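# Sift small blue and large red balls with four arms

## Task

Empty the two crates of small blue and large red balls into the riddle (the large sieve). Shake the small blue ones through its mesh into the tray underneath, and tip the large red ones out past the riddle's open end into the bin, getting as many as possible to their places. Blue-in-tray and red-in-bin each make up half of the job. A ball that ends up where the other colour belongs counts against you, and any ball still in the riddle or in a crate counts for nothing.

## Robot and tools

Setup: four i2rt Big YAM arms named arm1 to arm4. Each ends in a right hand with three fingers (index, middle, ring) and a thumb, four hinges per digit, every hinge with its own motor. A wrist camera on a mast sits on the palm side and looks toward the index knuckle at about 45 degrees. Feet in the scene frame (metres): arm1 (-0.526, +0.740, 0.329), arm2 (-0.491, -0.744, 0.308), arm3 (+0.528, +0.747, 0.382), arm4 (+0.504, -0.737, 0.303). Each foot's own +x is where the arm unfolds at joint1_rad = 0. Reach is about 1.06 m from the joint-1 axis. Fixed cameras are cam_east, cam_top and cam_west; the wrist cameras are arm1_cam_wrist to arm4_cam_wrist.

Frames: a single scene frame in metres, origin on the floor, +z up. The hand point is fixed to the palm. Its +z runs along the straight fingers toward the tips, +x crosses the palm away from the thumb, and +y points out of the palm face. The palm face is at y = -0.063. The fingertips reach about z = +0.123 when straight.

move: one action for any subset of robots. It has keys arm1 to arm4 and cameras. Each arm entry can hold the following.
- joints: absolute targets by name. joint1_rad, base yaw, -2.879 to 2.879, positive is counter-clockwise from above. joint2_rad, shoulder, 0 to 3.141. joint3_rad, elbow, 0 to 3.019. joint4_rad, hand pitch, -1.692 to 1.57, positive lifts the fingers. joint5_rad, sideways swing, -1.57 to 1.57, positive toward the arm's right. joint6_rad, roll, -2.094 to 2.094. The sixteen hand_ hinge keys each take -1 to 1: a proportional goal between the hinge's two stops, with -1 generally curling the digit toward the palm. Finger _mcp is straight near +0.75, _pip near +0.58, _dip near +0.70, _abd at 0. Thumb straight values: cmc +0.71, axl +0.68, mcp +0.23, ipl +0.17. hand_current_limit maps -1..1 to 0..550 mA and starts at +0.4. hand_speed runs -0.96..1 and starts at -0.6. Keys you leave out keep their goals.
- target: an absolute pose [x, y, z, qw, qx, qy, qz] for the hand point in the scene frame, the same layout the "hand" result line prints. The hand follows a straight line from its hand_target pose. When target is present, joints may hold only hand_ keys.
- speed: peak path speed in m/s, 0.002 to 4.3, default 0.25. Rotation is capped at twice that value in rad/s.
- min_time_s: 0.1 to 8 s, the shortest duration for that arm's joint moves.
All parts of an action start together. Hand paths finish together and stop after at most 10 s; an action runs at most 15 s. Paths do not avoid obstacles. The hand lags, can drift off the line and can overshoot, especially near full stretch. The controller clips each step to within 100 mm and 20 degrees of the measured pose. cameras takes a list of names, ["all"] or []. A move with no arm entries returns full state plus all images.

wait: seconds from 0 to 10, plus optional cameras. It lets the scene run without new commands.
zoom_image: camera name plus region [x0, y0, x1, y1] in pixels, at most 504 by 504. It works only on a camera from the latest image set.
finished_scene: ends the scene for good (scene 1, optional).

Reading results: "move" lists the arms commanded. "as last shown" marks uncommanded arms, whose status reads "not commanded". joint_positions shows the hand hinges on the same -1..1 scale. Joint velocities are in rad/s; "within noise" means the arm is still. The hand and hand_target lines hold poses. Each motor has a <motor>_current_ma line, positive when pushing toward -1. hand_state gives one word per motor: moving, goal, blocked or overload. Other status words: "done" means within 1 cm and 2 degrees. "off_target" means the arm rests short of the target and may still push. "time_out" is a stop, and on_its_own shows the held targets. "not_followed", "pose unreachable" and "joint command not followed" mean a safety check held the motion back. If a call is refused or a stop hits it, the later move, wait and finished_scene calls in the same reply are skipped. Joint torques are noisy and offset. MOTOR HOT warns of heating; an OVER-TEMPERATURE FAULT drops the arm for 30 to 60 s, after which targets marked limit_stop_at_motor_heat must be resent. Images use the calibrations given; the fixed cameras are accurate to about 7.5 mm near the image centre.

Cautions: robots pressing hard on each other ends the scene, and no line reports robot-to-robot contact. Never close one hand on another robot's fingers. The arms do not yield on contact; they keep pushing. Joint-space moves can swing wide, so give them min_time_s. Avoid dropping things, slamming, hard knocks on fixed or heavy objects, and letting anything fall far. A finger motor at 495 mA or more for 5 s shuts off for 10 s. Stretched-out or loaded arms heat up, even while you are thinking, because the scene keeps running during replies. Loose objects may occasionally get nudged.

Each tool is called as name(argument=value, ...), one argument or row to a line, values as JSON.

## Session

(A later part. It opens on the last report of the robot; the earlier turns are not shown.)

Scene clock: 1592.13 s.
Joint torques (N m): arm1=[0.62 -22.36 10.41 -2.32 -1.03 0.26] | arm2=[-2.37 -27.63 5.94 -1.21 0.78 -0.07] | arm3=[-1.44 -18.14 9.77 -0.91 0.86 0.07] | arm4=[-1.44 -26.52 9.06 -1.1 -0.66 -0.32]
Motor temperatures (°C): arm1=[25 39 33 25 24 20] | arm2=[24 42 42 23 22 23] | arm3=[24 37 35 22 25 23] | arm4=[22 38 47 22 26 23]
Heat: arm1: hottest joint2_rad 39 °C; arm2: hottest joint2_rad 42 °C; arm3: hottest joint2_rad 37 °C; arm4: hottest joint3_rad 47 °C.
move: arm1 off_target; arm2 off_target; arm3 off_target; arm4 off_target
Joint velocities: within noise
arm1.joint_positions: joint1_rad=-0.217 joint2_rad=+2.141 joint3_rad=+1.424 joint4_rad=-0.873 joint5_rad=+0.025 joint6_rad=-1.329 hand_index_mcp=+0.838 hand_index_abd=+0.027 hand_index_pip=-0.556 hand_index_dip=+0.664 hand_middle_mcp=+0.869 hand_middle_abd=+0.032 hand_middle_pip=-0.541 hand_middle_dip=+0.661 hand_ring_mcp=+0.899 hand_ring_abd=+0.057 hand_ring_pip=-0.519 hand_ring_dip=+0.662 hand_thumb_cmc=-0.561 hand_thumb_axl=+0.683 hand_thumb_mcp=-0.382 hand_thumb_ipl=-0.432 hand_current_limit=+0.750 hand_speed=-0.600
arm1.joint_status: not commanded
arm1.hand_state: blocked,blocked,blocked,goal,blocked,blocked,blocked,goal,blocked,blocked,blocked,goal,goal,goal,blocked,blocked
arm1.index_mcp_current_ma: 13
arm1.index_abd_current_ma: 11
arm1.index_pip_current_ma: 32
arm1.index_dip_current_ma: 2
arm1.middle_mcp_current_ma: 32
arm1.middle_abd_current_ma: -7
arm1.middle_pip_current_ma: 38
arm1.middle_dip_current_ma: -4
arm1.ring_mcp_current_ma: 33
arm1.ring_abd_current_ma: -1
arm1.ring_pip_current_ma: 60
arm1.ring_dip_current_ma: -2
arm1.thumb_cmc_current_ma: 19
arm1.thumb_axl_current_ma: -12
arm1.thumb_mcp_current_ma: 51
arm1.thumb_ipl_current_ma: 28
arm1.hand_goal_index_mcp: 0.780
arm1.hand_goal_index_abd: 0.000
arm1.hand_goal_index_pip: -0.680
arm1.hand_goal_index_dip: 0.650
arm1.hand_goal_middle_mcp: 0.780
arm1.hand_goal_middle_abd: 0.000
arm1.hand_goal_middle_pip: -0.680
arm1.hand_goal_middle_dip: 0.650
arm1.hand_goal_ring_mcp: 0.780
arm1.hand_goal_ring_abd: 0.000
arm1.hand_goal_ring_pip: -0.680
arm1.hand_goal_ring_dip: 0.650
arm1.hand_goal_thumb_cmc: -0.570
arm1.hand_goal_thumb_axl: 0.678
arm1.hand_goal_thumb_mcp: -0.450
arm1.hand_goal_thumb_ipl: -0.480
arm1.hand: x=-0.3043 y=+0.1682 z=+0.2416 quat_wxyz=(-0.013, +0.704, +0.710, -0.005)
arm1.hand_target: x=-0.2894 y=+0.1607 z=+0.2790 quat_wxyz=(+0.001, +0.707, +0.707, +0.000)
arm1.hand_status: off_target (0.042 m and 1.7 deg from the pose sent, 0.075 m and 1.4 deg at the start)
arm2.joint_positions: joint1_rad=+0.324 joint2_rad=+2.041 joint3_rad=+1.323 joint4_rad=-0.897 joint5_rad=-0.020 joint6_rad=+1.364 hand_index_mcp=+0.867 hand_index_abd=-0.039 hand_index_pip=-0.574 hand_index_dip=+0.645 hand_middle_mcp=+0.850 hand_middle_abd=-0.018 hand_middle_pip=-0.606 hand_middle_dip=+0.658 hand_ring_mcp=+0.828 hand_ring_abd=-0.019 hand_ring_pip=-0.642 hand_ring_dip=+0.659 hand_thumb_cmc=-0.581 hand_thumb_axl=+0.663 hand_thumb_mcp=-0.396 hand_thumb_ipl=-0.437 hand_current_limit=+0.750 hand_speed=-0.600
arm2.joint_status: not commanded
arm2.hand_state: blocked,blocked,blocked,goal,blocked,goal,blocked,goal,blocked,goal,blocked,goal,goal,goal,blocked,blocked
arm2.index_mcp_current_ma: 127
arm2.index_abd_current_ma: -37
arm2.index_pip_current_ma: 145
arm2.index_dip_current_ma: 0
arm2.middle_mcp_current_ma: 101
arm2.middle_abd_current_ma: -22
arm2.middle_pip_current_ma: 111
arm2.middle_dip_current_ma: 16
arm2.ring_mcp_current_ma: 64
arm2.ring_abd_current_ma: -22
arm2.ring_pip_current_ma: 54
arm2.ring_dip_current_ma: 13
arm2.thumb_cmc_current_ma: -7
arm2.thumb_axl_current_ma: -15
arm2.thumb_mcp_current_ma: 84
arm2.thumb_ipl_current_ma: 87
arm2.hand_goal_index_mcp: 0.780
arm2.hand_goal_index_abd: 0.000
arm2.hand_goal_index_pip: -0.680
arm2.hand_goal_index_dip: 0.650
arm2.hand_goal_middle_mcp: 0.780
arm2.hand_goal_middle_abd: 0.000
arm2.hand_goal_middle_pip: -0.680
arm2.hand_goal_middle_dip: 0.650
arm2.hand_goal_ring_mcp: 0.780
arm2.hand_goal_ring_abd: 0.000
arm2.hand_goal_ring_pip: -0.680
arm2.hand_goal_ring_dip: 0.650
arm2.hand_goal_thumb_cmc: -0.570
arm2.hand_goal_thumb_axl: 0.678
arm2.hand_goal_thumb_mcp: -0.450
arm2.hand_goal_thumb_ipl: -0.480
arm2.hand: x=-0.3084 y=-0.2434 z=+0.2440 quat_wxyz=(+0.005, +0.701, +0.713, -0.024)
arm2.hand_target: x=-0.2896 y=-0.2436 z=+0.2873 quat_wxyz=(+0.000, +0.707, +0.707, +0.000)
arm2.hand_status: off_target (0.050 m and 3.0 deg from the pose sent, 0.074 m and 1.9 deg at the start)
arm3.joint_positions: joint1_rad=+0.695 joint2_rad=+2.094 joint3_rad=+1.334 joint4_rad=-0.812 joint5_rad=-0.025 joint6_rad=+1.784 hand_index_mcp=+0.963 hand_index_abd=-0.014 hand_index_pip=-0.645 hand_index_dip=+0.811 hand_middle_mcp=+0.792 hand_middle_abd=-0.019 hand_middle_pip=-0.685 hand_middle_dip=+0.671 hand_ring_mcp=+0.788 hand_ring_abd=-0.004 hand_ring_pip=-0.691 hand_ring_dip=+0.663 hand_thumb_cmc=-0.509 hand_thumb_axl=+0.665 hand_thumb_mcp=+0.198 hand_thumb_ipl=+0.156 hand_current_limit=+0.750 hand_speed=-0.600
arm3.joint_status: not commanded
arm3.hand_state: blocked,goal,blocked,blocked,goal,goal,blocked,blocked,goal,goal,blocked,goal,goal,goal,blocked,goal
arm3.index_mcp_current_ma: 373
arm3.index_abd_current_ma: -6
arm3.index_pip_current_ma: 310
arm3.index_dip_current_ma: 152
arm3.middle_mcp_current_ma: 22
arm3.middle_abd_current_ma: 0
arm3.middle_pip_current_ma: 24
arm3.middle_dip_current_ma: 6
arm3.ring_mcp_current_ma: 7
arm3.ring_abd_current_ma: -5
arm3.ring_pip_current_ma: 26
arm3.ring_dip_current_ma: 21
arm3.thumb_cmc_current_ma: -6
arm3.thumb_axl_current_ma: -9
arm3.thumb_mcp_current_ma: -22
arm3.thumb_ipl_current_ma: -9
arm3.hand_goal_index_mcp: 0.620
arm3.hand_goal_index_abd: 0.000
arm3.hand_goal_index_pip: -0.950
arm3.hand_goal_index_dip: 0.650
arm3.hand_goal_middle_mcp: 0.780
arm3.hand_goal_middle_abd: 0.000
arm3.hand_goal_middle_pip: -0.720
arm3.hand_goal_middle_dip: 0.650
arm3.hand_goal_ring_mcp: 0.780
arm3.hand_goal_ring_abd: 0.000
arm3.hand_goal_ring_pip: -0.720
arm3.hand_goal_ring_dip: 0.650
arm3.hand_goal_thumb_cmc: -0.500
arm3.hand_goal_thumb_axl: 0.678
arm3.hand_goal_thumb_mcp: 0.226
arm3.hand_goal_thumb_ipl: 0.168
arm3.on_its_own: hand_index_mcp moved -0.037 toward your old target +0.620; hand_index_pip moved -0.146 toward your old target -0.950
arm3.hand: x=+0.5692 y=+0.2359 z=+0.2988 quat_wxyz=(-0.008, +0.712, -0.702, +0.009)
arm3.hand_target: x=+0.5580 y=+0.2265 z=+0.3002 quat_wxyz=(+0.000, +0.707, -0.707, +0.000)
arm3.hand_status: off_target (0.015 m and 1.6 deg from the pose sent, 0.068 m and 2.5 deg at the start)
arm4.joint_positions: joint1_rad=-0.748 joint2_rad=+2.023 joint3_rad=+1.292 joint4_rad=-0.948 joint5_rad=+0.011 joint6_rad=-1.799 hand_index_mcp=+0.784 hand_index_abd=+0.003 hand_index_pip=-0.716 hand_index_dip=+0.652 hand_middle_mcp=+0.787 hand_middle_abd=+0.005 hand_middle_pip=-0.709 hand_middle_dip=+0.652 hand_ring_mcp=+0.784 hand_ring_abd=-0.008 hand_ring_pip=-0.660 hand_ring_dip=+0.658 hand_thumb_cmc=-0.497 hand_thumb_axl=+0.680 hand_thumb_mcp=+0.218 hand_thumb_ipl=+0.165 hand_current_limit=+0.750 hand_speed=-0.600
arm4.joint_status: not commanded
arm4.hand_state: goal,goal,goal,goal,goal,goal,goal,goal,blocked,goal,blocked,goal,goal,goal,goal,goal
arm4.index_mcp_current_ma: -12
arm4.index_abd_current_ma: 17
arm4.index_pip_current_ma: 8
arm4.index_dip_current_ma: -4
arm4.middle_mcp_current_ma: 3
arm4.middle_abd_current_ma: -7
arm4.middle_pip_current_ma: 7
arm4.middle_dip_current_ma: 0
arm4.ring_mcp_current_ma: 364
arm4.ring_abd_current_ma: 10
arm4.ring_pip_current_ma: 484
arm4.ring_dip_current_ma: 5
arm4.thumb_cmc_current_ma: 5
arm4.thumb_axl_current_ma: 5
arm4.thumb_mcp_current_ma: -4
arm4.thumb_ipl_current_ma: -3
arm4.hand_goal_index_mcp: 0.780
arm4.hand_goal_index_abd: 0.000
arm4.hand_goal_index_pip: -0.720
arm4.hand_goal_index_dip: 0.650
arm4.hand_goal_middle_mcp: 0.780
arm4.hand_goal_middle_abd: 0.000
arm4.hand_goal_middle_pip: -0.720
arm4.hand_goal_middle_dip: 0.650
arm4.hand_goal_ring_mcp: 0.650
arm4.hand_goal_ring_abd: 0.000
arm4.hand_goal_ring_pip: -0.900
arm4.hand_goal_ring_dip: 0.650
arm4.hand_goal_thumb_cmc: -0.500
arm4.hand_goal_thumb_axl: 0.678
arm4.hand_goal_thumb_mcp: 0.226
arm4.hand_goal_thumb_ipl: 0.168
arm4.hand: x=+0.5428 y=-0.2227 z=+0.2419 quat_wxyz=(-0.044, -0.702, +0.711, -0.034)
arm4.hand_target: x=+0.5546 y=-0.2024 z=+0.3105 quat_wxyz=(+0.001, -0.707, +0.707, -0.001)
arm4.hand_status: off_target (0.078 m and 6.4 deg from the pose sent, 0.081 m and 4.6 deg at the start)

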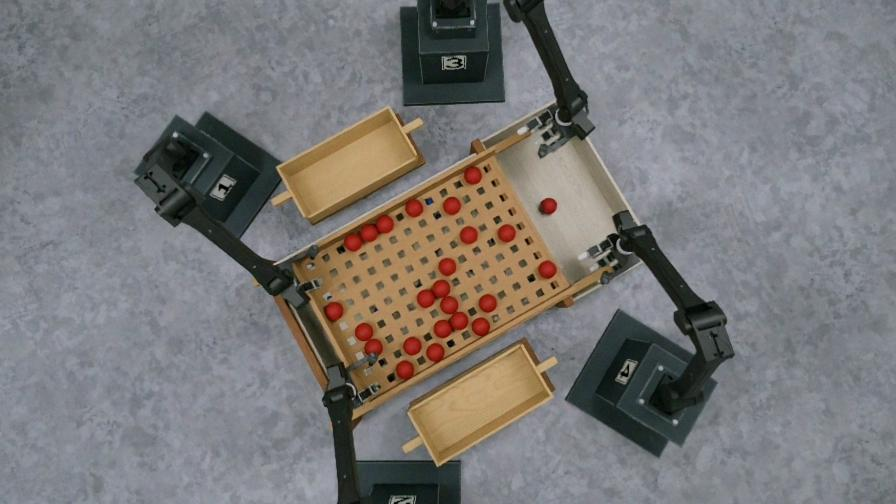

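move(
  cameras=["cam_top"],
)

zoom_image(
  camera="cam_top",
  region=[370, 165, 470, 235],
)

Scene clock: 1593.83 s.
Joint torques (N m): arm1=[0.62 -22.48 10.43 -2.33 -1.02 0.25] | arm2=[-2.14 -27.63 5.93 -1.17 0.78 -0.07] | arm3=[-1.38 -18.02 9.81 -0.94 0.85 0.07] | arm4=[-1.14 -26.58 8.99 -1.2 -0.6 -0.29]
Motor temperatures (°C): arm1=[25 39 33 25 24 20] | arm2=[24 42 41 23 22 23] | arm3=[24 37 35 22 25 23] | arm4=[22 38 47 22 26 23]
Heat: arm1: hottest joint2_rad 39 °C; arm2: hottest joint2_rad 42 °C; arm3: hottest joint2_rad 37 °C; arm4: hottest joint3_rad 47 °C.
Joint velocities: within noise
arm1.joint_positions: joint1_rad=-0.217 joint2_rad=+2.141 joint3_rad=+1.424 joint4_rad=-0.873 joint5_rad=+0.025 joint6_rad=-1.329 hand_index_mcp=+0.838 hand_index_abd=+0.027 hand_index_pip=-0.556 hand_index_dip=+0.664 hand_middle_mcp=+0.869 hand_middle_abd=+0.032 hand_middle_pip=-0.541 hand_middle_dip=+0.661 hand_ring_mcp=+0.899 hand_ring_abd=+0.057 hand_ring_pip=-0.519 hand_ring_dip=+0.662 hand_thumb_cmc=-0.561 hand_thumb_axl=+0.683 hand_thumb_mcp=-0.382 hand_thumb_ipl=-0.432 hand_current_limit=+0.750 hand_speed=-0.600
arm1.joint_status: not commanded
arm1.hand_state: blocked,blocked,blocked,goal,blocked,blocked,blocked,goal,blocked,blocked,blocked,goal,goal,goal,blocked,blocked
arm1.index_mcp_current_ma: 13
arm1.index_abd_current_ma: 24
arm1.index_pip_current_ma: 27
arm1.index_dip_current_ma: 4
arm1.middle_mcp_current_ma: 24
arm1.middle_abd_current_ma: -10
arm1.middle_pip_current_ma: 47
arm1.middle_dip_current_ma: -2
arm1.ring_mcp_current_ma: 33
arm1.ring_abd_current_ma: -3
arm1.ring_pip_current_ma: 47
arm1.ring_dip_current_ma: 2
arm1.thumb_cmc_current_ma: 12
arm1.thumb_axl_current_ma: -11
arm1.thumb_mcp_current_ma: 35
arm1.thumb_ipl_current_ma: 15
arm1.hand_goal_index_mcp: 0.780
arm1.hand_goal_index_abd: 0.000
arm1.hand_goal_index_pip: -0.680
arm1.hand_goal_index_dip: 0.650
arm1.hand_goal_middle_mcp: 0.780
arm1.hand_goal_middle_abd: 0.000
arm1.hand_goal_middle_pip: -0.680
arm1.hand_goal_middle_dip: 0.650
arm1.hand_goal_ring_mcp: 0.780
arm1.hand_goal_ring_abd: 0.000
arm1.hand_goal_ring_pip: -0.680
arm1.hand_goal_ring_dip: 0.650
arm1.hand_goal_thumb_cmc: -0.570
arm1.hand_goal_thumb_axl: 0.678
arm1.hand_goal_thumb_mcp: -0.450
arm1.hand_goal_thumb_ipl: -0.480
arm1.hand: x=-0.3043 y=+0.1682 z=+0.2416 quat_wxyz=(-0.013, +0.704, +0.710, -0.005) (m; scene frame)
arm1.hand_target: x=-0.2894 y=+0.1607 z=+0.2790 quat_wxyz=(+0.001, +0.707, +0.707, +0.000) (m; scene frame)
arm1.hand_status: off_target (0.042 m and 1.7 deg from the pose sent, 0.075 m and 1.4 deg at the start)
arm2.joint_positions: joint1_rad=+0.324 joint2_rad=+2.041 joint3_rad=+1.323 joint4_rad=-0.897 joint5_rad=-0.020 joint6_rad=+1.364 hand_index_mcp=+0.867 hand_index_abd=-0.039 hand_index_pip=-0.574 hand_index_dip=+0.645 hand_middle_mcp=+0.850 hand_middle_abd=-0.018 hand_middle_pip=-0.606 hand_middle_dip=+0.658 hand_ring_mcp=+0.828 hand_ring_abd=-0.019 hand_ring_pip=-0.642 hand_ring_dip=+0.659 hand_thumb_cmc=-0.581 hand_thumb_axl=+0.663 hand_thumb_mcp=-0.396 hand_thumb_ipl=-0.437 hand_current_limit=+0.750 hand_speed=-0.600
arm2.joint_status: not commanded
arm2.hand_state: blocked,blocked,blocked,goal,blocked,goal,blocked,goal,blocked,goal,blocked,goal,goal,goal,blocked,blocked
arm2.index_mcp_current_ma: 128
arm2.index_abd_current_ma: -37
arm2.index_pip_current_ma: 146
arm2.index_dip_current_ma: -1
arm2.middle_mcp_current_ma: 105
arm2.middle_abd_current_ma: -18
arm2.middle_pip_current_ma: 117
arm2.middle_dip_current_ma: 18
arm2.ring_mcp_current_ma: 71
arm2.ring_abd_current_ma: -22
arm2.ring_pip_current_ma: 57
arm2.ring_dip_current_ma: 16
arm2.thumb_cmc_current_ma: -14
arm2.thumb_axl_current_ma: -10
arm2.thumb_mcp_current_ma: 93
arm2.thumb_ipl_current_ma: 84
arm2.hand_goal_index_mcp: 0.780
arm2.hand_goal_index_abd: 0.000
arm2.hand_goal_index_pip: -0.680
arm2.hand_goal_index_dip: 0.650
arm2.hand_goal_middle_mcp: 0.780
arm2.hand_goal_middle_abd: 0.000
arm2.hand_goal_middle_pip: -0.680
arm2.hand_goal_middle_dip: 0.650
arm2.hand_goal_ring_mcp: 0.780
arm2.hand_goal_ring_abd: 0.000
arm2.hand_goal_ring_pip: -0.680
arm2.hand_goal_ring_dip: 0.650
arm2.hand_goal_thumb_cmc: -0.570
arm2.hand_goal_thumb_axl: 0.678
arm2.hand_goal_thumb_mcp: -0.450
arm2.hand_goal_thumb_ipl: -0.480
arm2.hand: x=-0.3084 y=-0.2434 z=+0.2440 quat_wxyz=(+0.005, +0.701, +0.713, -0.024) (m; scene frame)
arm2.hand_target: x=-0.2896 y=-0.2436 z=+0.2873 quat_wxyz=(+0.000, +0.707, +0.707, +0.000) (m; scene frame)
arm2.hand_status: off_target (0.050 m and 3.0 deg from the pose sent, 0.074 m and 1.9 deg at the start)
arm3.joint_positions: joint1_rad=+0.695 joint2_rad=+2.094 joint3_rad=+1.334 joint4_rad=-0.812 joint5_rad=-0.025 joint6_rad=+1.784 hand_index_mcp=+0.963 hand_index_abd=-0.014 hand_index_pip=-0.645 hand_index_dip=+0.811 hand_middle_mcp=+0.792 hand_middle_abd=-0.019 hand_middle_pip=-0.685 hand_middle_dip=+0.671 hand_ring_mcp=+0.788 hand_ring_abd=-0.004 hand_ring_pip=-0.691 hand_ring_dip=+0.663 hand_thumb_cmc=-0.509 hand_thumb_axl=+0.665 hand_thumb_mcp=+0.198 hand_thumb_ipl=+0.156 hand_current_limit=+0.750 hand_speed=-0.600
arm3.joint_status: not commanded
arm3.hand_state: blocked,goal,blocked,blocked,goal,goal,blocked,blocked,goal,goal,blocked,goal,goal,goal,blocked,goal
arm3.index_mcp_current_ma: 375
arm3.index_abd_current_ma: -14
arm3.index_pip_current_ma: 313
arm3.index_dip_current_ma: 153
arm3.middle_mcp_current_ma: 20
arm3.middle_abd_current_ma: 2
arm3.middle_pip_current_ma: 26
arm3.middle_dip_current_ma: 17
arm3.ring_mcp_current_ma: 6
arm3.ring_abd_current_ma: -12
arm3.ring_pip_current_ma: 18
arm3.ring_dip_current_ma: 18
arm3.thumb_cmc_current_ma: 2
arm3.thumb_axl_current_ma: -18
arm3.thumb_mcp_current_ma: -23
arm3.thumb_ipl_current_ma: -3
arm3.hand_goal_index_mcp: 0.620
arm3.hand_goal_index_abd: 0.000
arm3.hand_goal_index_pip: -0.950
arm3.hand_goal_index_dip: 0.650
arm3.hand_goal_middle_mcp: 0.780
arm3.hand_goal_middle_abd: 0.000
arm3.hand_goal_middle_pip: -0.720
arm3.hand_goal_middle_dip: 0.650
arm3.hand_goal_ring_mcp: 0.780
arm3.hand_goal_ring_abd: 0.000
arm3.hand_goal_ring_pip: -0.720
arm3.hand_goal_ring_dip: 0.650
arm3.hand_goal_thumb_cmc: -0.500
arm3.hand_goal_thumb_axl: 0.678
arm3.hand_goal_thumb_mcp: 0.226
arm3.hand_goal_thumb_ipl: 0.168
arm3.hand: x=+0.5692 y=+0.2359 z=+0.2988 quat_wxyz=(-0.008, +0.712, -0.702, +0.009) (m; scene frame)
arm3.hand_target: x=+0.5580 y=+0.2265 z=+0.3002 quat_wxyz=(+0.000, +0.707, -0.707, +0.000) (m; scene frame)
arm3.hand_status: off_target (0.015 m and 1.6 deg from the pose sent, 0.068 m and 2.5 deg at the start)
arm4.joint_positions: joint1_rad=-0.748 joint2_rad=+2.023 joint3_rad=+1.292 joint4_rad=-0.948 joint5_rad=+0.011 joint6_rad=-1.799 hand_index_mcp=+0.784 hand_index_abd=+0.003 hand_index_pip=-0.716 hand_index_dip=+0.652 hand_middle_mcp=+0.787 hand_middle_abd=+0.005 hand_middle_pip=-0.709 hand_middle_dip=+0.652 hand_ring_mcp=+0.784 hand_ring_abd=-0.008 hand_ring_pip=-0.660 hand_ring_dip=+0.658 hand_thumb_cmc=-0.497 hand_thumb_axl=+0.680 hand_thumb_mcp=+0.218 hand_thumb_ipl=+0.165 hand_current_limit=+0.750 hand_speed=-0.600
arm4.joint_status: not commanded
arm4.hand_state: goal,goal,goal,goal,goal,goal,goal,goal,blocked,goal,blocked,goal,goal,goal,goal,goal
arm4.index_mcp_current_ma: -13
arm4.index_abd_current_ma: 12
arm4.index_pip_current_ma: -2
arm4.index_dip_current_ma: 7
arm4.middle_mcp_current_ma: 15
arm4.middle_abd_current_ma: -10
arm4.middle_pip_current_ma: 4
arm4.middle_dip_current_ma: 3
arm4.ring_mcp_current_ma: 365
arm4.ring_abd_current_ma: -2
arm4.ring_pip_current_ma: 485
arm4.ring_dip_current_ma: 9
arm4.thumb_cmc_current_ma: -11
arm4.thumb_axl_current_ma: -2
arm4.thumb_mcp_current_ma: 0
arm4.thumb_ipl_current_ma: 11
arm4.hand_goal_index_mcp: 0.780
arm4.hand_goal_index_abd: 0.000
arm4.hand_goal_index_pip: -0.720
arm4.hand_goal_index_dip: 0.650
arm4.hand_goal_middle_mcp: 0.780
arm4.hand_goal_middle_abd: 0.000
arm4.hand_goal_middle_pip: -0.720
arm4.hand_goal_middle_dip: 0.650
arm4.hand_goal_ring_mcp: 0.650
arm4.hand_goal_ring_abd: 0.000
arm4.hand_goal_ring_pip: -0.900
arm4.hand_goal_ring_dip: 0.650
arm4.hand_goal_thumb_cmc: -0.500
arm4.hand_goal_thumb_axl: 0.678
arm4.hand_goal_thumb_mcp: 0.226
arm4.hand_goal_thumb_ipl: 0.168
arm4.hand: x=+0.5428 y=-0.2227 z=+0.2419 quat_wxyz=(-0.044, -0.702, +0.711, -0.034) (m; scene frame)
arm4.hand_target: x=+0.5546 y=-0.2023 z=+0.3105 quat_wxyz=(+0.001, -0.707, +0.707, -0.001) (m; scene frame)
arm4.hand_status: off_target (0.078 m and 6.4 deg from the pose sent, 0.081 m and 4.6 deg at the start)
pictures: cam_top

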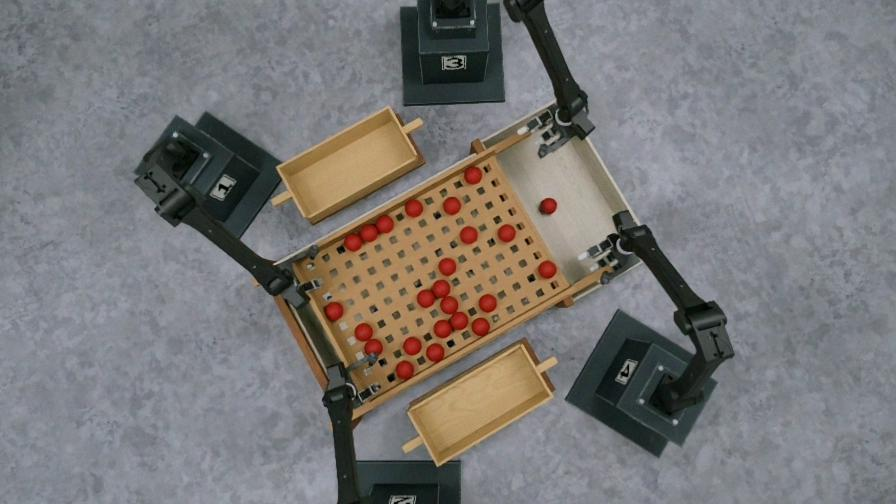

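Scaled by 5.040.

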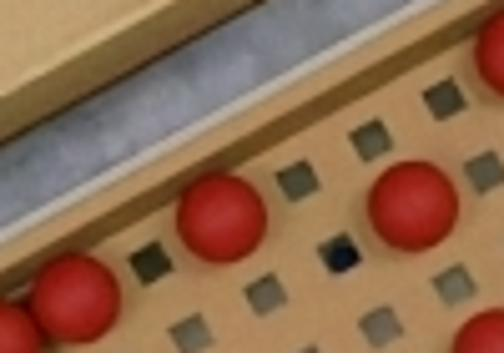

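zoom_image(
  camera="cam_top",
  region=[270, 200, 400, 320],
)

zoom_image(
  camera="cam_top",
  region=[300, 300, 430, 420],
)

zoom_image(
  camera="cam_top",
  region=[390, 220, 520, 370],
)

zoom_image(
  camera="cam_top",
  region=[440, 130, 620, 320],
)

Scaled by 3.877.

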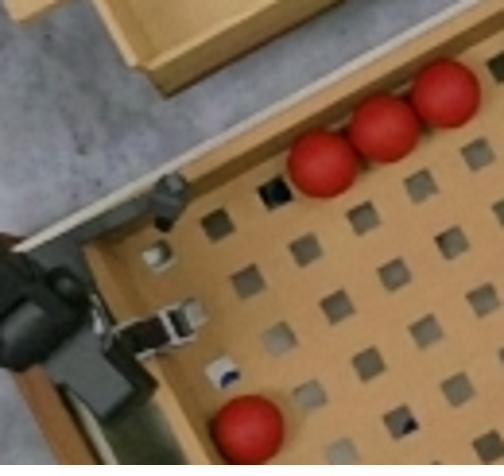

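Scaled by 3.877.

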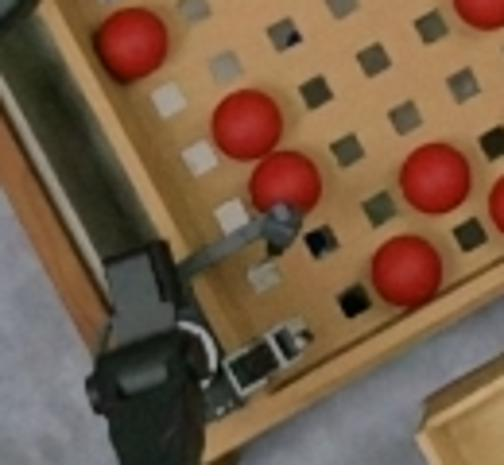

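Scaled by 3.360.

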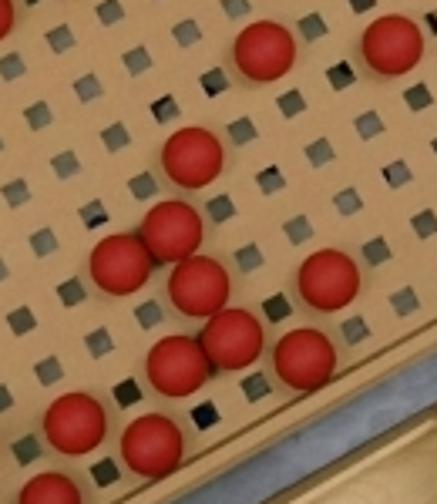

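Scaled by 2.653.

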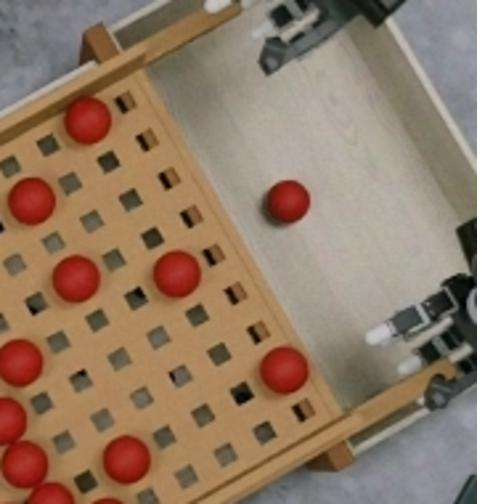

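move(
  arm1={"target":[-0.249,0.165,0.280,0,0.7071,0.7071,0],"speed":0.2},
  arm2={"target":[-0.249,-0.240,0.290,0,0.7071,0.7071,0],"speed":0.2},
  arm3={"target":[0.598,0.228,0.275,0,0.7071,-0.7071,0],"speed":0.2},
  arm4={"target":[0.600,-0.198,0.300,0,-0.7071,0.7071,0],"speed":0.2},
  cameras=["cam_top"],
)

zoom_image(
  camera="cam_top",
  region=[240, 90, 680, 450],
)

Scene clock: 1631.07 s.
Joint torques (N m): arm1=[1.9 -22.83 10.04 -2.45 -1.12 0.44] | arm2=[-2.61 -25.23 9.2 -2.03 0.88 -0.08] | arm3=[-1.67 -18.61 8.92 -0.09 0.73 0.11] | arm4=[-1.79 -22.71 11.88 -1.2 -0.48 -0.4]
Motor temperatures (°C): arm1=[25 38 33 25 26 20] | arm2=[24 44 39 23 23 23] | arm3=[24 39 35 22 26 23] | arm4=[22 41 47 22 26 23]
Heat: arm1: hottest joint2_rad 38 °C; arm2: hottest joint2_rad 44 °C; arm3: hottest joint2_rad 39 °C; arm4: hottest joint3_rad 47 °C.
move: arm1 off_target; arm2 off_target; arm3 off_target; arm4 off_target
Joint velocities: within noise
arm1.joint_positions: joint1_rad=-0.166 joint2_rad=+2.157 joint3_rad=+1.456 joint4_rad=-0.880 joint5_rad=+0.028 joint6_rad=-1.280 hand_index_mcp=+0.844 hand_index_abd=+0.025 hand_index_pip=-0.538 hand_index_dip=+0.664 hand_middle_mcp=+0.871 hand_middle_abd=+0.026 hand_middle_pip=-0.530 hand_middle_dip=+0.661 hand_ring_mcp=+0.900 hand_ring_abd=+0.051 hand_ring_pip=-0.519 hand_ring_dip=+0.664 hand_thumb_cmc=-0.566 hand_thumb_axl=+0.682 hand_thumb_mcp=-0.380 hand_thumb_ipl=-0.430 hand_current_limit=+0.750 hand_speed=-0.600
arm1.joint_status: not commanded
arm1.hand_state: blocked,blocked,blocked,goal,blocked,blocked,blocked,goal,blocked,blocked,blocked,goal,goal,goal,blocked,blocked
arm1.index_mcp_current_ma: 21
arm1.index_abd_current_ma: 9
arm1.index_pip_current_ma: 32
arm1.index_dip_current_ma: -5
arm1.middle_mcp_current_ma: 31
arm1.middle_abd_current_ma: -4
arm1.middle_pip_current_ma: 47
arm1.middle_dip_current_ma: 1
arm1.ring_mcp_current_ma: 48
arm1.ring_abd_current_ma: -2
arm1.ring_pip_current_ma: 57
arm1.ring_dip_current_ma: 8
arm1.thumb_cmc_current_ma: 12
arm1.thumb_axl_current_ma: -10
arm1.thumb_mcp_current_ma: 30
arm1.thumb_ipl_current_ma: 10
arm1.hand_goal_index_mcp: 0.780
arm1.hand_goal_index_abd: 0.000
arm1.hand_goal_index_pip: -0.680
arm1.hand_goal_index_dip: 0.650
arm1.hand_goal_middle_mcp: 0.780
arm1.hand_goal_middle_abd: 0.000
arm1.hand_goal_middle_pip: -0.680
arm1.hand_goal_middle_dip: 0.650
arm1.hand_goal_ring_mcp: 0.780
arm1.hand_goal_ring_abd: 0.000
arm1.hand_goal_ring_pip: -0.680
arm1.hand_goal_ring_dip: 0.650
arm1.hand_goal_thumb_cmc: -0.570
arm1.hand_goal_thumb_axl: 0.678
arm1.hand_goal_thumb_mcp: -0.450
arm1.hand_goal_thumb_ipl: -0.480
arm1.hand: x=-0.2737 y=+0.1653 z=+0.2430 quat_wxyz=(-0.009, +0.703, +0.711, -0.009)
arm1.hand_target: x=-0.2495 y=+0.1655 z=+0.2791 quat_wxyz=(+0.001, +0.707, +0.707, +0.000)
arm1.hand_status: off_target (0.045 m and 1.6 deg from the pose sent, 0.067 m and 1.7 deg at the start)
arm2.joint_positions: joint1_rad=+0.260 joint2_rad=+2.041 joint3_rad=+1.328 joint4_rad=-0.897 joint5_rad=-0.022 joint6_rad=+1.292 hand_index_mcp=+0.870 hand_index_abd=-0.037 hand_index_pip=-0.575 hand_index_dip=+0.645 hand_middle_mcp=+0.853 hand_middle_abd=-0.018 hand_middle_pip=-0.601 hand_middle_dip=+0.658 hand_ring_mcp=+0.833 hand_ring_abd=-0.020 hand_ring_pip=-0.625 hand_ring_dip=+0.659 hand_thumb_cmc=-0.581 hand_thumb_axl=+0.663 hand_thumb_mcp=-0.398 hand_thumb_ipl=-0.437 hand_current_limit=+0.750 hand_speed=-0.600
arm2.joint_status: not commanded
arm2.hand_state: blocked,blocked,blocked,goal,blocked,goal,blocked,goal,blocked,goal,blocked,goal,goal,goal,blocked,blocked
arm2.index_mcp_current_ma: 133
arm2.index_abd_current_ma: -37
arm2.index_pip_current_ma: 147
arm2.index_dip_current_ma: -1
arm2.middle_mcp_current_ma: 105
arm2.middle_abd_current_ma: -23
arm2.middle_pip_current_ma: 122
arm2.middle_dip_current_ma: 14
arm2.ring_mcp_current_ma: 74
arm2.ring_abd_current_ma: -21
arm2.ring_pip_current_ma: 84
arm2.ring_dip_current_ma: 11
arm2.thumb_cmc_current_ma: -13
arm2.thumb_axl_current_ma: -12
arm2.thumb_mcp_current_ma: 82
arm2.thumb_ipl_current_ma: 81
arm2.hand_goal_index_mcp: 0.780
arm2.hand_goal_index_abd: 0.000
arm2.hand_goal_index_pip: -0.680
arm2.hand_goal_index_dip: 0.650
arm2.hand_goal_middle_mcp: 0.780
arm2.hand_goal_middle_abd: 0.000
arm2.hand_goal_middle_pip: -0.680
arm2.hand_goal_middle_dip: 0.650
arm2.hand_goal_ring_mcp: 0.780
arm2.hand_goal_ring_abd: 0.000
arm2.hand_goal_ring_pip: -0.680
arm2.hand_goal_ring_dip: 0.650
arm2.hand_goal_thumb_cmc: -0.570
arm2.hand_goal_thumb_axl: 0.678
arm2.hand_goal_thumb_mcp: -0.450
arm2.hand_goal_thumb_ipl: -0.480
arm2.hand: x=-0.2749 y=-0.2475 z=+0.2449 quat_wxyz=(+0.001, +0.698, +0.715, -0.023)
arm2.hand_target: x=-0.2498 y=-0.2413 z=+0.2886 quat_wxyz=(+0.000, +0.707, +0.707, +0.001)
arm2.hand_status: off_target (0.053 m and 3.0 deg from the pose sent, 0.075 m and 3.0 deg at the start)
arm3.joint_positions: joint1_rad=+0.769 joint2_rad=+2.153 joint3_rad=+1.367 joint4_rad=-0.800 joint5_rad=-0.021 joint6_rad=+1.850 hand_index_mcp=+0.938 hand_index_abd=-0.014 hand_index_pip=-0.789 hand_index_dip=+0.731 hand_middle_mcp=+0.792 hand_middle_abd=-0.019 hand_middle_pip=-0.685 hand_middle_dip=+0.671 hand_ring_mcp=+0.788 hand_ring_abd=-0.004 hand_ring_pip=-0.691 hand_ring_dip=+0.663 hand_thumb_cmc=-0.509 hand_thumb_axl=+0.665 hand_thumb_mcp=+0.198 hand_thumb_ipl=+0.156 hand_current_limit=+0.750 hand_speed=-0.600
arm3.joint_status: not commanded
arm3.hand_state: blocked,goal,blocked,blocked,goal,goal,blocked,blocked,goal,goal,blocked,goal,goal,goal,blocked,goal
arm3.index_mcp_current_ma: 341
arm3.index_abd_current_ma: -11
arm3.index_pip_current_ma: 159
arm3.index_dip_current_ma: 73
arm3.middle_mcp_current_ma: 18
arm3.middle_abd_current_ma: -3
arm3.middle_pip_current_ma: 28
arm3.middle_dip_current_ma: 8
arm3.ring_mcp_current_ma: 6
arm3.ring_abd_current_ma: -11
arm3.ring_pip_current_ma: 21
arm3.ring_dip_current_ma: 20
arm3.thumb_cmc_current_ma: -4
arm3.thumb_axl_current_ma: -18
arm3.thumb_mcp_current_ma: -29
arm3.thumb_ipl_current_ma: -6
arm3.hand_goal_index_mcp: 0.620
arm3.hand_goal_index_abd: 0.000
arm3.hand_goal_index_pip: -0.950
arm3.hand_goal_index_dip: 0.650
arm3.hand_goal_middle_mcp: 0.780
arm3.hand_goal_middle_abd: 0.000
arm3.hand_goal_middle_pip: -0.720
arm3.hand_goal_middle_dip: 0.650
arm3.hand_goal_ring_mcp: 0.780
arm3.hand_goal_ring_abd: 0.000
arm3.hand_goal_ring_pip: -0.720
arm3.hand_goal_ring_dip: 0.650
arm3.hand_goal_thumb_cmc: -0.500
arm3.hand_goal_thumb_axl: 0.678
arm3.hand_goal_thumb_mcp: 0.226
arm3.hand_goal_thumb_ipl: 0.168
arm3.on_its_own: hand_index_mcp moved -0.025 toward your old target +0.620; hand_index_pip moved -0.144 toward your old target -0.950
arm3.hand: x=+0.6091 y=+0.2395 z=+0.2773 quat_wxyz=(-0.010, +0.714, -0.700, +0.001)
arm3.hand_target: x=+0.5980 y=+0.2285 z=+0.2752 quat_wxyz=(+0.000, +0.707, -0.707, +0.000)
arm3.hand_status: off_target (0.016 m and 1.6 deg from the pose sent, 0.038 m and 1.6 deg at the start)
arm4.joint_positions: joint1_rad=-0.822 joint2_rad=+2.023 joint3_rad=+1.301 joint4_rad=-0.937 joint5_rad=+0.006 joint6_rad=-1.869 hand_index_mcp=+0.784 hand_index_abd=+0.003 hand_index_pip=-0.716 hand_index_dip=+0.652 hand_middle_mcp=+0.796 hand_middle_abd=+0.007 hand_middle_pip=-0.699 hand_middle_dip=+0.654 hand_ring_mcp=+0.784 hand_ring_abd=-0.020 hand_ring_pip=-0.661 hand_ring_dip=+0.665 hand_thumb_cmc=-0.497 hand_thumb_axl=+0.680 hand_thumb_mcp=+0.218 hand_thumb_ipl=+0.165 hand_current_limit=+0.750 hand_speed=-0.600
arm4.joint_status: not commanded
arm4.hand_state: goal,goal,goal,goal,goal,goal,blocked,goal,blocked,goal,blocked,goal,goal,goal,goal,goal
arm4.index_mcp_current_ma: -5
arm4.index_abd_current_ma: 4
arm4.index_pip_current_ma: 5
arm4.index_dip_current_ma: 1
arm4.middle_mcp_current_ma: 19
arm4.middle_abd_current_ma: -2
arm4.middle_pip_current_ma: 38
arm4.middle_dip_current_ma: -10
arm4.ring_mcp_current_ma: 363
arm4.ring_abd_current_ma: -2
arm4.ring_pip_current_ma: 480
arm4.ring_dip_current_ma: 15
arm4.thumb_cmc_current_ma: 17
arm4.thumb_axl_current_ma: -12
arm4.thumb_mcp_current_ma: -8
arm4.thumb_ipl_current_ma: -1
arm4.hand_goal_index_mcp: 0.780
arm4.hand_goal_index_abd: 0.000
arm4.hand_goal_index_pip: -0.720
arm4.hand_goal_index_dip: 0.650
arm4.hand_goal_middle_mcp: 0.780
arm4.hand_goal_middle_abd: 0.000
arm4.hand_goal_middle_pip: -0.720
arm4.hand_goal_middle_dip: 0.650
arm4.hand_goal_ring_mcp: 0.650
arm4.hand_goal_ring_abd: 0.000
arm4.hand_goal_ring_pip: -0.900
arm4.hand_goal_ring_dip: 0.650
arm4.hand_goal_thumb_cmc: -0.500
arm4.hand_goal_thumb_axl: 0.678
arm4.hand_goal_thumb_mcp: 0.226
arm4.hand_goal_thumb_ipl: 0.168
arm4.hand: x=+0.5805 y=-0.2256 z=+0.2451 quat_wxyz=(-0.038, -0.700, +0.712, -0.024)
arm4.hand_target: x=+0.5989 y=-0.2005 z=+0.2988 quat_wxyz=(+0.001, -0.707, +0.707, -0.001)
arm4.hand_status: off_target (0.064 m and 5.2 deg from the pose sent, 0.085 m and 6.4 deg at the start)

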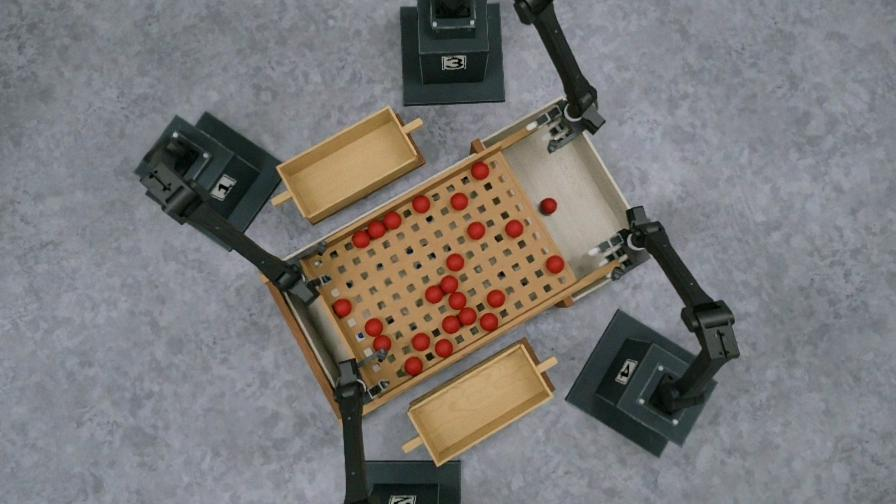

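Scaled by 1.145.

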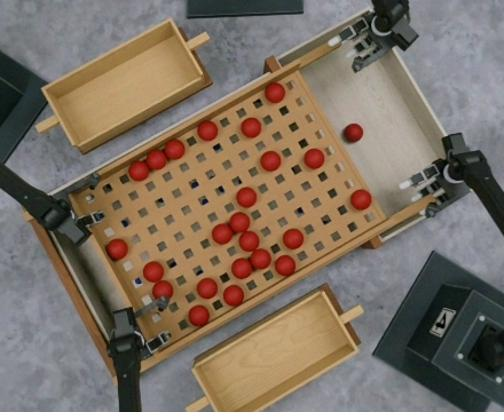

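zoom_image(
  camera="cam_top",
  region=[310, 280, 420, 390],
)

Scaled by 4.582.

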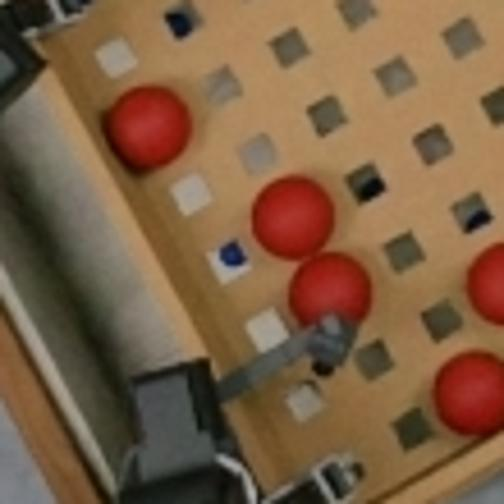

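move(
  arm3={"target":[0.600,0.231,0.225,0,0.7071,-0.7071,0],"speed":0.15,"joints":{"hand_index_mcp":0.78,"hand_index_pip":-0.72}},
  arm4={"target":[0.592,-0.205,0.240,0,-0.7071,0.7071,0],"speed":0.15,"joints":{"hand_ring_mcp":0.78,"hand_ring_pip":-0.72}},
)

move(
  arm3={"joints":{"hand_index_pip":0.3,"hand_middle_pip":0.3,"hand_ring_pip":0.3}},
  arm4={"joints":{"hand_index_pip":0.3,"hand_middle_pip":0.3,"hand_ring_pip":0.3}},
  cameras=["arm3_cam_wrist","arm4_cam_wrist"],
)

Scene clock: 1642.40 s.
Joint torques (N m): arm1=[1.85 -22.71 10.03 -2.47 -1.13 0.43] | arm2=[-2.49 -25.52 9.1 -1.95 0.87 -0.07] | arm3=[-2.02 -17.9 8.08 0.21 0.76 -0.09] | arm4=[-1.14 -17.55 7.34 0.87 -0.36 -0.01]
Motor temperatures (°C): arm1=[25 38 34 25 26 21] | arm2=[24 44 41 23 23 23] | arm3=[24 38 35 22 26 23] | arm4=[22 41 46 22 26 23]
Heat: arm1: hottest joint2_rad 38 °C; arm2: hottest joint2_rad 44 °C; arm3: hottest joint2_rad 38 °C; arm4: hottest joint3_rad 46 °C.
move: arm3 off_target; arm4 done
Joint velocities: within noise
arm1, arm2: as last shown
arm1.joint_positions: joint1_rad=-0.166 joint2_rad=+2.157 joint3_rad=+1.456 joint4_rad=-0.880 joint5_rad=+0.028 joint6_rad=-1.280 hand_index_mcp=+0.845 hand_index_abd=+0.024 hand_index_pip=-0.538 hand_index_dip=+0.660 hand_middle_mcp=+0.871 hand_middle_abd=+0.026 hand_middle_pip=-0.530 hand_middle_dip=+0.661 hand_ring_mcp=+0.900 hand_ring_abd=+0.050 hand_ring_pip=-0.519 hand_ring_dip=+0.664 hand_thumb_cmc=-0.566 hand_thumb_axl=+0.682 hand_thumb_mcp=-0.381 hand_thumb_ipl=-0.428 hand_current_limit=+0.750 hand_speed=-0.600
arm1.index_mcp_current_ma: 11
arm1.index_abd_current_ma: 21
arm1.index_pip_current_ma: 59
arm1.index_dip_current_ma: 0
arm1.middle_mcp_current_ma: 27
arm1.middle_abd_current_ma: 1
arm1.middle_pip_current_ma: 48
arm1.middle_dip_current_ma: -3
arm1.ring_mcp_current_ma: 29
arm1.ring_abd_current_ma: -10
arm1.ring_pip_current_ma: 72
arm1.ring_dip_current_ma: -10
arm1.thumb_cmc_current_ma: 10
arm1.thumb_axl_current_ma: 0
arm1.thumb_mcp_current_ma: 47
arm1.thumb_ipl_current_ma: 16
arm1.hand: x=-0.2737 y=+0.1652 z=+0.2430 quat_wxyz=(-0.009, +0.703, +0.711, -0.009)
arm2.joint_positions: joint1_rad=+0.260 joint2_rad=+2.043 joint3_rad=+1.329 joint4_rad=-0.897 joint5_rad=-0.022 joint6_rad=+1.291 hand_index_mcp=+0.870 hand_index_abd=-0.041 hand_index_pip=-0.575 hand_index_dip=+0.645 hand_middle_mcp=+0.853 hand_middle_abd=-0.018 hand_middle_pip=-0.601 hand_middle_dip=+0.658 hand_ring_mcp=+0.832 hand_ring_abd=-0.019 hand_ring_pip=-0.626 hand_ring_dip=+0.659 hand_thumb_cmc=-0.581 hand_thumb_axl=+0.664 hand_thumb_mcp=-0.398 hand_thumb_ipl=-0.437 hand_current_limit=+0.750 hand_speed=-0.600
arm2.index_mcp_current_ma: 130
arm2.index_abd_current_ma: -34
arm2.index_pip_current_ma: 145
arm2.index_dip_current_ma: 0
arm2.middle_mcp_current_ma: 100
arm2.middle_abd_current_ma: -21
arm2.middle_pip_current_ma: 124
arm2.middle_dip_current_ma: 19
arm2.ring_abd_current_ma: -19
arm2.ring_pip_current_ma: 76
arm2.ring_dip_current_ma: 17
arm2.thumb_cmc_current_ma: -9
arm2.thumb_axl_current_ma: -10
arm2.thumb_mcp_current_ma: 86
arm2.thumb_ipl_current_ma: 84
arm2.hand: x=-0.2749 y=-0.2475 z=+0.2441 quat_wxyz=(+0.001, +0.698, +0.716, -0.023)
arm2.hand_target: x=-0.2498 y=-0.2413 z=+0.2885 quat_wxyz=(+0.000, +0.707, +0.707, +0.001)
arm3.joint_positions: joint1_rad=+0.778 joint2_rad=+2.230 joint3_rad=+1.367 joint4_rad=-0.714 joint5_rad=-0.023 joint6_rad=+1.879 hand_index_mcp=+0.828 hand_index_abd=-0.007 hand_index_pip=-0.954 hand_index_dip=+0.513 hand_middle_mcp=+0.792 hand_middle_abd=-0.018 hand_middle_pip=-0.685 hand_middle_dip=+0.671 hand_ring_mcp=+0.788 hand_ring_abd=-0.003 hand_ring_pip=-0.691 hand_ring_dip=+0.663 hand_thumb_cmc=-0.509 hand_thumb_axl=+0.665 hand_thumb_mcp=+0.198 hand_thumb_ipl=+0.156 hand_current_limit=+0.750 hand_speed=-0.600
arm3.joint_status: hand_index_mcp off_target (ended at +0.828, target +0.780); hand_index_pip off_target (ended at -0.954, target -0.720)
arm3.hand_state: blocked,goal,blocked,blocked,goal,goal,blocked,blocked,goal,goal,blocked,goal,goal,goal,blocked,goal
arm3.index_mcp_current_ma: 40
arm3.index_abd_current_ma: -7
arm3.index_pip_current_ma: -236
arm3.index_dip_current_ma: -137
arm3.middle_mcp_current_ma: 20
arm3.middle_abd_current_ma: -9
arm3.middle_pip_current_ma: 24
arm3.middle_dip_current_ma: 10
arm3.ring_mcp_current_ma: 6
arm3.ring_abd_current_ma: -7
arm3.ring_pip_current_ma: 19
arm3.ring_dip_current_ma: 20
arm3.thumb_cmc_current_ma: -6
arm3.thumb_axl_current_ma: -22
arm3.thumb_mcp_current_ma: -26
arm3.thumb_ipl_current_ma: -6
arm3.hand_goal_index_mcp: 0.780
arm3.hand_goal_index_abd: 0.000
arm3.hand_goal_index_pip: -0.720
arm3.hand_goal_index_dip: 0.650
arm3.hand_goal_middle_mcp: 0.780
arm3.hand_goal_middle_abd: 0.000
arm3.hand_goal_middle_pip: -0.720
arm3.hand_goal_middle_dip: 0.650
arm3.hand_goal_ring_mcp: 0.780
arm3.hand_goal_ring_abd: 0.000
arm3.hand_goal_ring_pip: -0.720
arm3.hand_goal_ring_dip: 0.650
arm3.hand_goal_thumb_cmc: -0.500
arm3.hand_goal_thumb_axl: 0.678
arm3.hand_goal_thumb_mcp: 0.226
arm3.hand_goal_thumb_ipl: 0.168
arm3.hand: x=+0.6151 y=+0.2411 z=+0.2356 quat_wxyz=(-0.008, +0.708, -0.707, +0.006)
arm3.hand_target: x=+0.6002 y=+0.2318 z=+0.2255 quat_wxyz=(+0.000, +0.707, -0.707, +0.000)
arm3.hand_status: off_target (0.021 m and 1.2 deg from the pose sent, 0.054 m and 1.6 deg at the start)
arm4.joint_positions: joint1_rad=-0.822 joint2_rad=+2.026 joint3_rad=+1.301 joint4_rad=-0.852 joint5_rad=+0.002 joint6_rad=-1.892 hand_index_mcp=+0.784 hand_index_abd=+0.002 hand_index_pip=-0.716 hand_index_dip=+0.652 hand_middle_mcp=+0.786 hand_middle_abd=+0.005 hand_middle_pip=-0.710 hand_middle_dip=+0.655 hand_ring_mcp=+0.788 hand_ring_abd=+0.000 hand_ring_pip=-0.707 hand_ring_dip=+0.655 hand_thumb_cmc=-0.497 hand_thumb_axl=+0.680 hand_thumb_mcp=+0.218 hand_thumb_ipl=+0.165 hand_current_limit=+0.750 hand_speed=-0.600
arm4.joint_status: all done
arm4.hand_state: goal,goal,goal,goal,goal,goal,goal,goal,goal,goal,goal,goal,goal,goal,goal,goal
arm4.index_mcp_current_ma: -3
arm4.index_abd_current_ma: -12
arm4.index_pip_current_ma: 4
arm4.index_dip_current_ma: -6
arm4.middle_mcp_current_ma: 19
arm4.middle_abd_current_ma: -15
arm4.middle_pip_current_ma: 1
arm4.middle_dip_current_ma: -6
arm4.ring_mcp_current_ma: -4
arm4.ring_abd_current_ma: 4
arm4.ring_pip_current_ma: -3
arm4.ring_dip_current_ma: 6
arm4.thumb_cmc_current_ma: 10
arm4.thumb_axl_current_ma: -20
arm4.thumb_mcp_current_ma: -11
arm4.thumb_ipl_current_ma: 11
arm4.hand_goal_index_mcp: 0.780
arm4.hand_goal_index_abd: 0.000
arm4.hand_goal_index_pip: -0.720
arm4.hand_goal_index_dip: 0.650
arm4.hand_goal_middle_mcp: 0.780
arm4.hand_goal_middle_abd: 0.000
arm4.hand_goal_middle_pip: -0.720
arm4.hand_goal_middle_dip: 0.650
arm4.hand_goal_ring_mcp: 0.780
arm4.hand_goal_ring_abd: 0.000
arm4.hand_goal_ring_pip: -0.720
arm4.hand_goal_ring_dip: 0.650
arm4.hand_goal_thumb_cmc: -0.500
arm4.hand_goal_thumb_axl: 0.678
arm4.hand_goal_thumb_mcp: 0.226
arm4.hand_goal_thumb_ipl: 0.168
arm4.hand: x=+0.5858 y=-0.2077 z=+0.2426 quat_wxyz=(-0.002, -0.709, +0.705, -0.003)
arm4.hand_target: x=+0.5919 y=-0.2050 z=+0.2401 quat_wxyz=(+0.000, -0.707, +0.707, +0.000)
arm4.hand_status: done (0.007 m and 0.5 deg from the pose sent, 0.024 m and 5.2 deg at the start)
pictures: none

Scene clock: 1643.67 s.
Joint torques (N m): arm1=[1.79 -22.83 10.07 -2.47 -1.12 0.42] | arm2=[-2.43 -25.58 9.1 -1.94 0.87 -0.08] | arm3=[-2.08 -17.96 8.08 0.21 0.74 -0.1] | arm4=[-0.44 -16.73 7.49 1.1 -0.31 -0.01]
Motor temperatures (°C): arm1=[25 38 34 25 26 21] | arm2=[24 44 41 23 23 23] | arm3=[24 38 35 22 26 23] | arm4=[22 41 46 22 26 23]
Heat: arm1: hottest joint2_rad 38 °C; arm2: hottest joint2_rad 44 °C; arm3: hottest joint2_rad 38 °C; arm4: hottest joint3_rad 46 °C.
move: arm3 off_target; arm4 done
Joint velocities: within noise
arm1, arm2: as last shown
arm1.index_mcp_current_ma: 17
arm1.index_abd_current_ma: 4
arm1.index_pip_current_ma: 45
arm1.index_dip_current_ma: 5
arm1.middle_mcp_current_ma: 32
arm1.middle_abd_current_ma: -6
arm1.middle_pip_current_ma: 56
arm1.middle_dip_current_ma: -11
arm1.ring_mcp_current_ma: 31
arm1.ring_abd_current_ma: -13
arm1.ring_pip_current_ma: 62
arm1.thumb_cmc_current_ma: -2
arm1.thumb_axl_current_ma: -19
arm1.thumb_mcp_current_ma: 35
arm1.thumb_ipl_current_ma: 17
arm2.index_mcp_current_ma: 131
arm2.index_abd_current_ma: -40
arm2.index_pip_current_ma: 142
arm2.index_dip_current_ma: 7
arm2.middle_mcp_current_ma: 107
arm2.middle_abd_current_ma: -24
arm2.middle_pip_current_ma: 116
arm2.ring_mcp_current_ma: 71
arm2.ring_abd_current_ma: -21
arm2.ring_pip_current_ma: 77
arm2.ring_dip_current_ma: 8
arm2.thumb_cmc_current_ma: -13
arm2.thumb_axl_current_ma: -13
arm2.thumb_mcp_current_ma: 89
arm2.thumb_ipl_current_ma: 81
arm3.joint_positions: joint1_rad=+0.778 joint2_rad=+2.230 joint3_rad=+1.367 joint4_rad=-0.714 joint5_rad=-0.023 joint6_rad=+1.879 hand_index_mcp=+0.828 hand_index_abd=-0.007 hand_index_pip=-0.954 hand_index_dip=+0.513 hand_middle_mcp=+0.785 hand_middle_abd=-0.018 hand_middle_pip=+0.297 hand_middle_dip=+0.671 hand_ring_mcp=+0.783 hand_ring_abd=-0.003 hand_ring_pip=+0.297 hand_ring_dip=+0.663 hand_thumb_cmc=-0.509 hand_thumb_axl=+0.665 hand_thumb_mcp=+0.198 hand_thumb_ipl=+0.156 hand_current_limit=+0.750 hand_speed=-0.600
arm3.joint_status: hand_index_pip off_target (ended at -0.954, target +0.300); the others done
arm3.hand_state: blocked,goal,blocked,blocked,goal,goal,goal,blocked,goal,goal,goal,goal,goal,goal,blocked,goal
arm3.index_mcp_current_ma: 40
arm3.index_abd_current_ma: -2
arm3.index_pip_current_ma: -480
arm3.index_dip_current_ma: -140
arm3.middle_mcp_current_ma: 13
arm3.middle_abd_current_ma: -5
arm3.middle_pip_current_ma: -17
arm3.middle_dip_current_ma: 12
arm3.ring_mcp_current_ma: 3
arm3.ring_abd_current_ma: -8
arm3.ring_pip_current_ma: -12
arm3.ring_dip_current_ma: 18
arm3.thumb_cmc_current_ma: -5
arm3.thumb_axl_current_ma: -18
arm3.thumb_mcp_current_ma: -25
arm3.thumb_ipl_current_ma: -9
arm3.hand_goal_index_mcp: 0.780
arm3.hand_goal_index_abd: 0.000
arm3.hand_goal_index_pip: 0.300
arm3.hand_goal_index_dip: 0.650
arm3.hand_goal_middle_mcp: 0.780
arm3.hand_goal_middle_abd: 0.000
arm3.hand_goal_middle_pip: 0.300
arm3.hand_goal_middle_dip: 0.650
arm3.hand_goal_ring_mcp: 0.780
arm3.hand_goal_ring_abd: 0.000
arm3.hand_goal_ring_pip: 0.300
arm3.hand_goal_ring_dip: 0.650
arm3.hand_goal_thumb_cmc: -0.500
arm3.hand_goal_thumb_axl: 0.678
arm3.hand_goal_thumb_mcp: 0.226
arm3.hand_goal_thumb_ipl: 0.168
arm3.hand: x=+0.6151 y=+0.2411 z=+0.2356 quat_wxyz=(-0.008, +0.708, -0.707, +0.006)
arm3.hand_target: x=+0.6002 y=+0.2318 z=+0.2255 quat_wxyz=(+0.000, +0.707, -0.707, +0.000)
arm3.hand_status: not commanded
arm4.joint_positions: joint1_rad=-0.822 joint2_rad=+2.026 joint3_rad=+1.301 joint4_rad=-0.852 joint5_rad=+0.002 joint6_rad=-1.892 hand_index_mcp=+0.779 hand_index_abd=+0.002 hand_index_pip=+0.301 hand_index_dip=+0.652 hand_middle_mcp=+0.776 hand_middle_abd=+0.005 hand_middle_pip=+0.301 hand_middle_dip=+0.654 hand_ring_mcp=+0.781 hand_ring_abd=+0.000 hand_ring_pip=+0.301 hand_ring_dip=+0.654 hand_thumb_cmc=-0.497 hand_thumb_axl=+0.680 hand_thumb_mcp=+0.218 hand_thumb_ipl=+0.165 hand_current_limit=+0.750 hand_speed=-0.600
arm4.joint_status: all done
arm4.hand_state: goal,goal,goal,goal,goal,goal,goal,goal,goal,goal,goal,goal,goal,goal,goal,goal
arm4.index_mcp_current_ma: -11
arm4.index_abd_current_ma: -2
arm4.index_pip_current_ma: 13
arm4.index_dip_current_ma: -2
arm4.middle_mcp_current_ma: -3
arm4.middle_abd_current_ma: 1
arm4.middle_pip_current_ma: -11
arm4.middle_dip_current_ma: -7
arm4.ring_mcp_current_ma: -2
arm4.ring_abd_current_ma: -3
arm4.ring_pip_current_ma: 5
arm4.ring_dip_current_ma: -2
arm4.thumb_cmc_current_ma: -4
arm4.thumb_axl_current_ma: -7
arm4.thumb_mcp_current_ma: 2
arm4.thumb_ipl_current_ma: -2
arm4.hand_goal_index_mcp: 0.780
arm4.hand_goal_index_abd: 0.000
arm4.hand_goal_index_pip: 0.300
arm4.hand_goal_index_dip: 0.650
arm4.hand_goal_middle_mcp: 0.780
arm4.hand_goal_middle_abd: 0.000
arm4.hand_goal_middle_pip: 0.300
arm4.hand_goal_middle_dip: 0.650
arm4.hand_goal_ring_mcp: 0.780
arm4.hand_goal_ring_abd: 0.000
arm4.hand_goal_ring_pip: 0.300
arm4.hand_goal_ring_dip: 0.650
arm4.hand_goal_thumb_cmc: -0.500
arm4.hand_goal_thumb_axl: 0.678
arm4.hand_goal_thumb_mcp: 0.226
arm4.hand_goal_thumb_ipl: 0.168
arm4.hand: x=+0.5856 y=-0.2077 z=+0.2427 quat_wxyz=(-0.003, -0.709, +0.705, -0.003)
arm4.hand_target: x=+0.5919 y=-0.2050 z=+0.2401 quat_wxyz=(+0.000, -0.707, +0.707, +0.000)
arm4.hand_status: not commanded
arm3_cam_wrist: T_world_to_cam=[[-0.60235, 0.79782, -0.02542, 0.22312], [0.55065, 0.43837, 0.71036, -0.65529], [0.57789, 0.41389, -0.70338, -0.16315]] pos_world=[0.58951, 0.17678, 0.35641]
arm4_cam_wrist: T_world_to_cam=[[-0.63825, 0.76811, -0.05144, 0.58618], [0.49735, 0.46243, 0.73403, -0.42], [0.58761, 0.44291, -0.67716, 0.03241]] pos_world=[0.56397, -0.27039, 0.36039]

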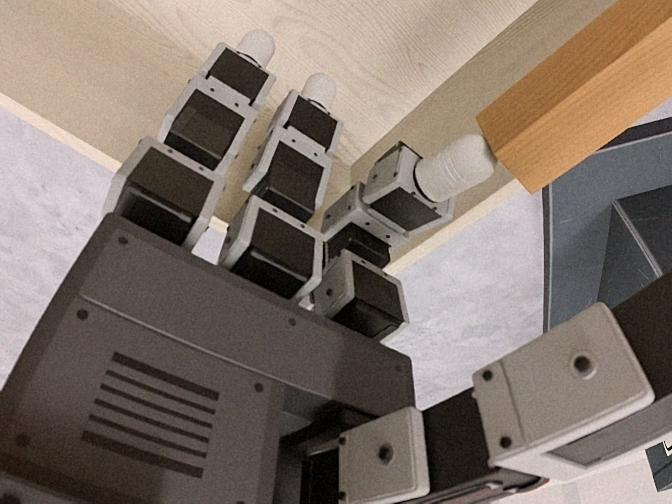

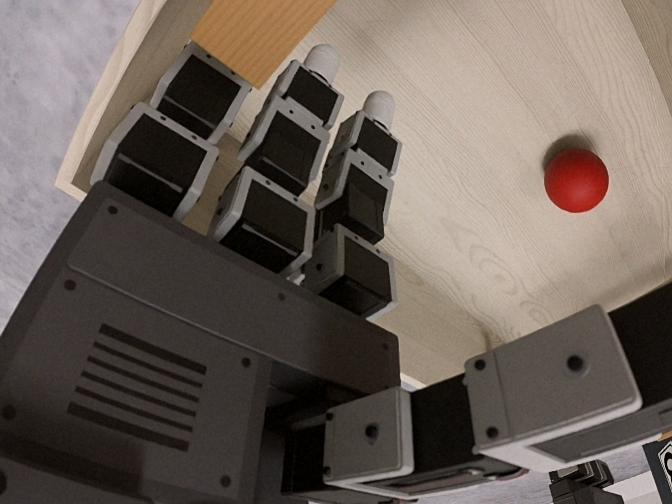

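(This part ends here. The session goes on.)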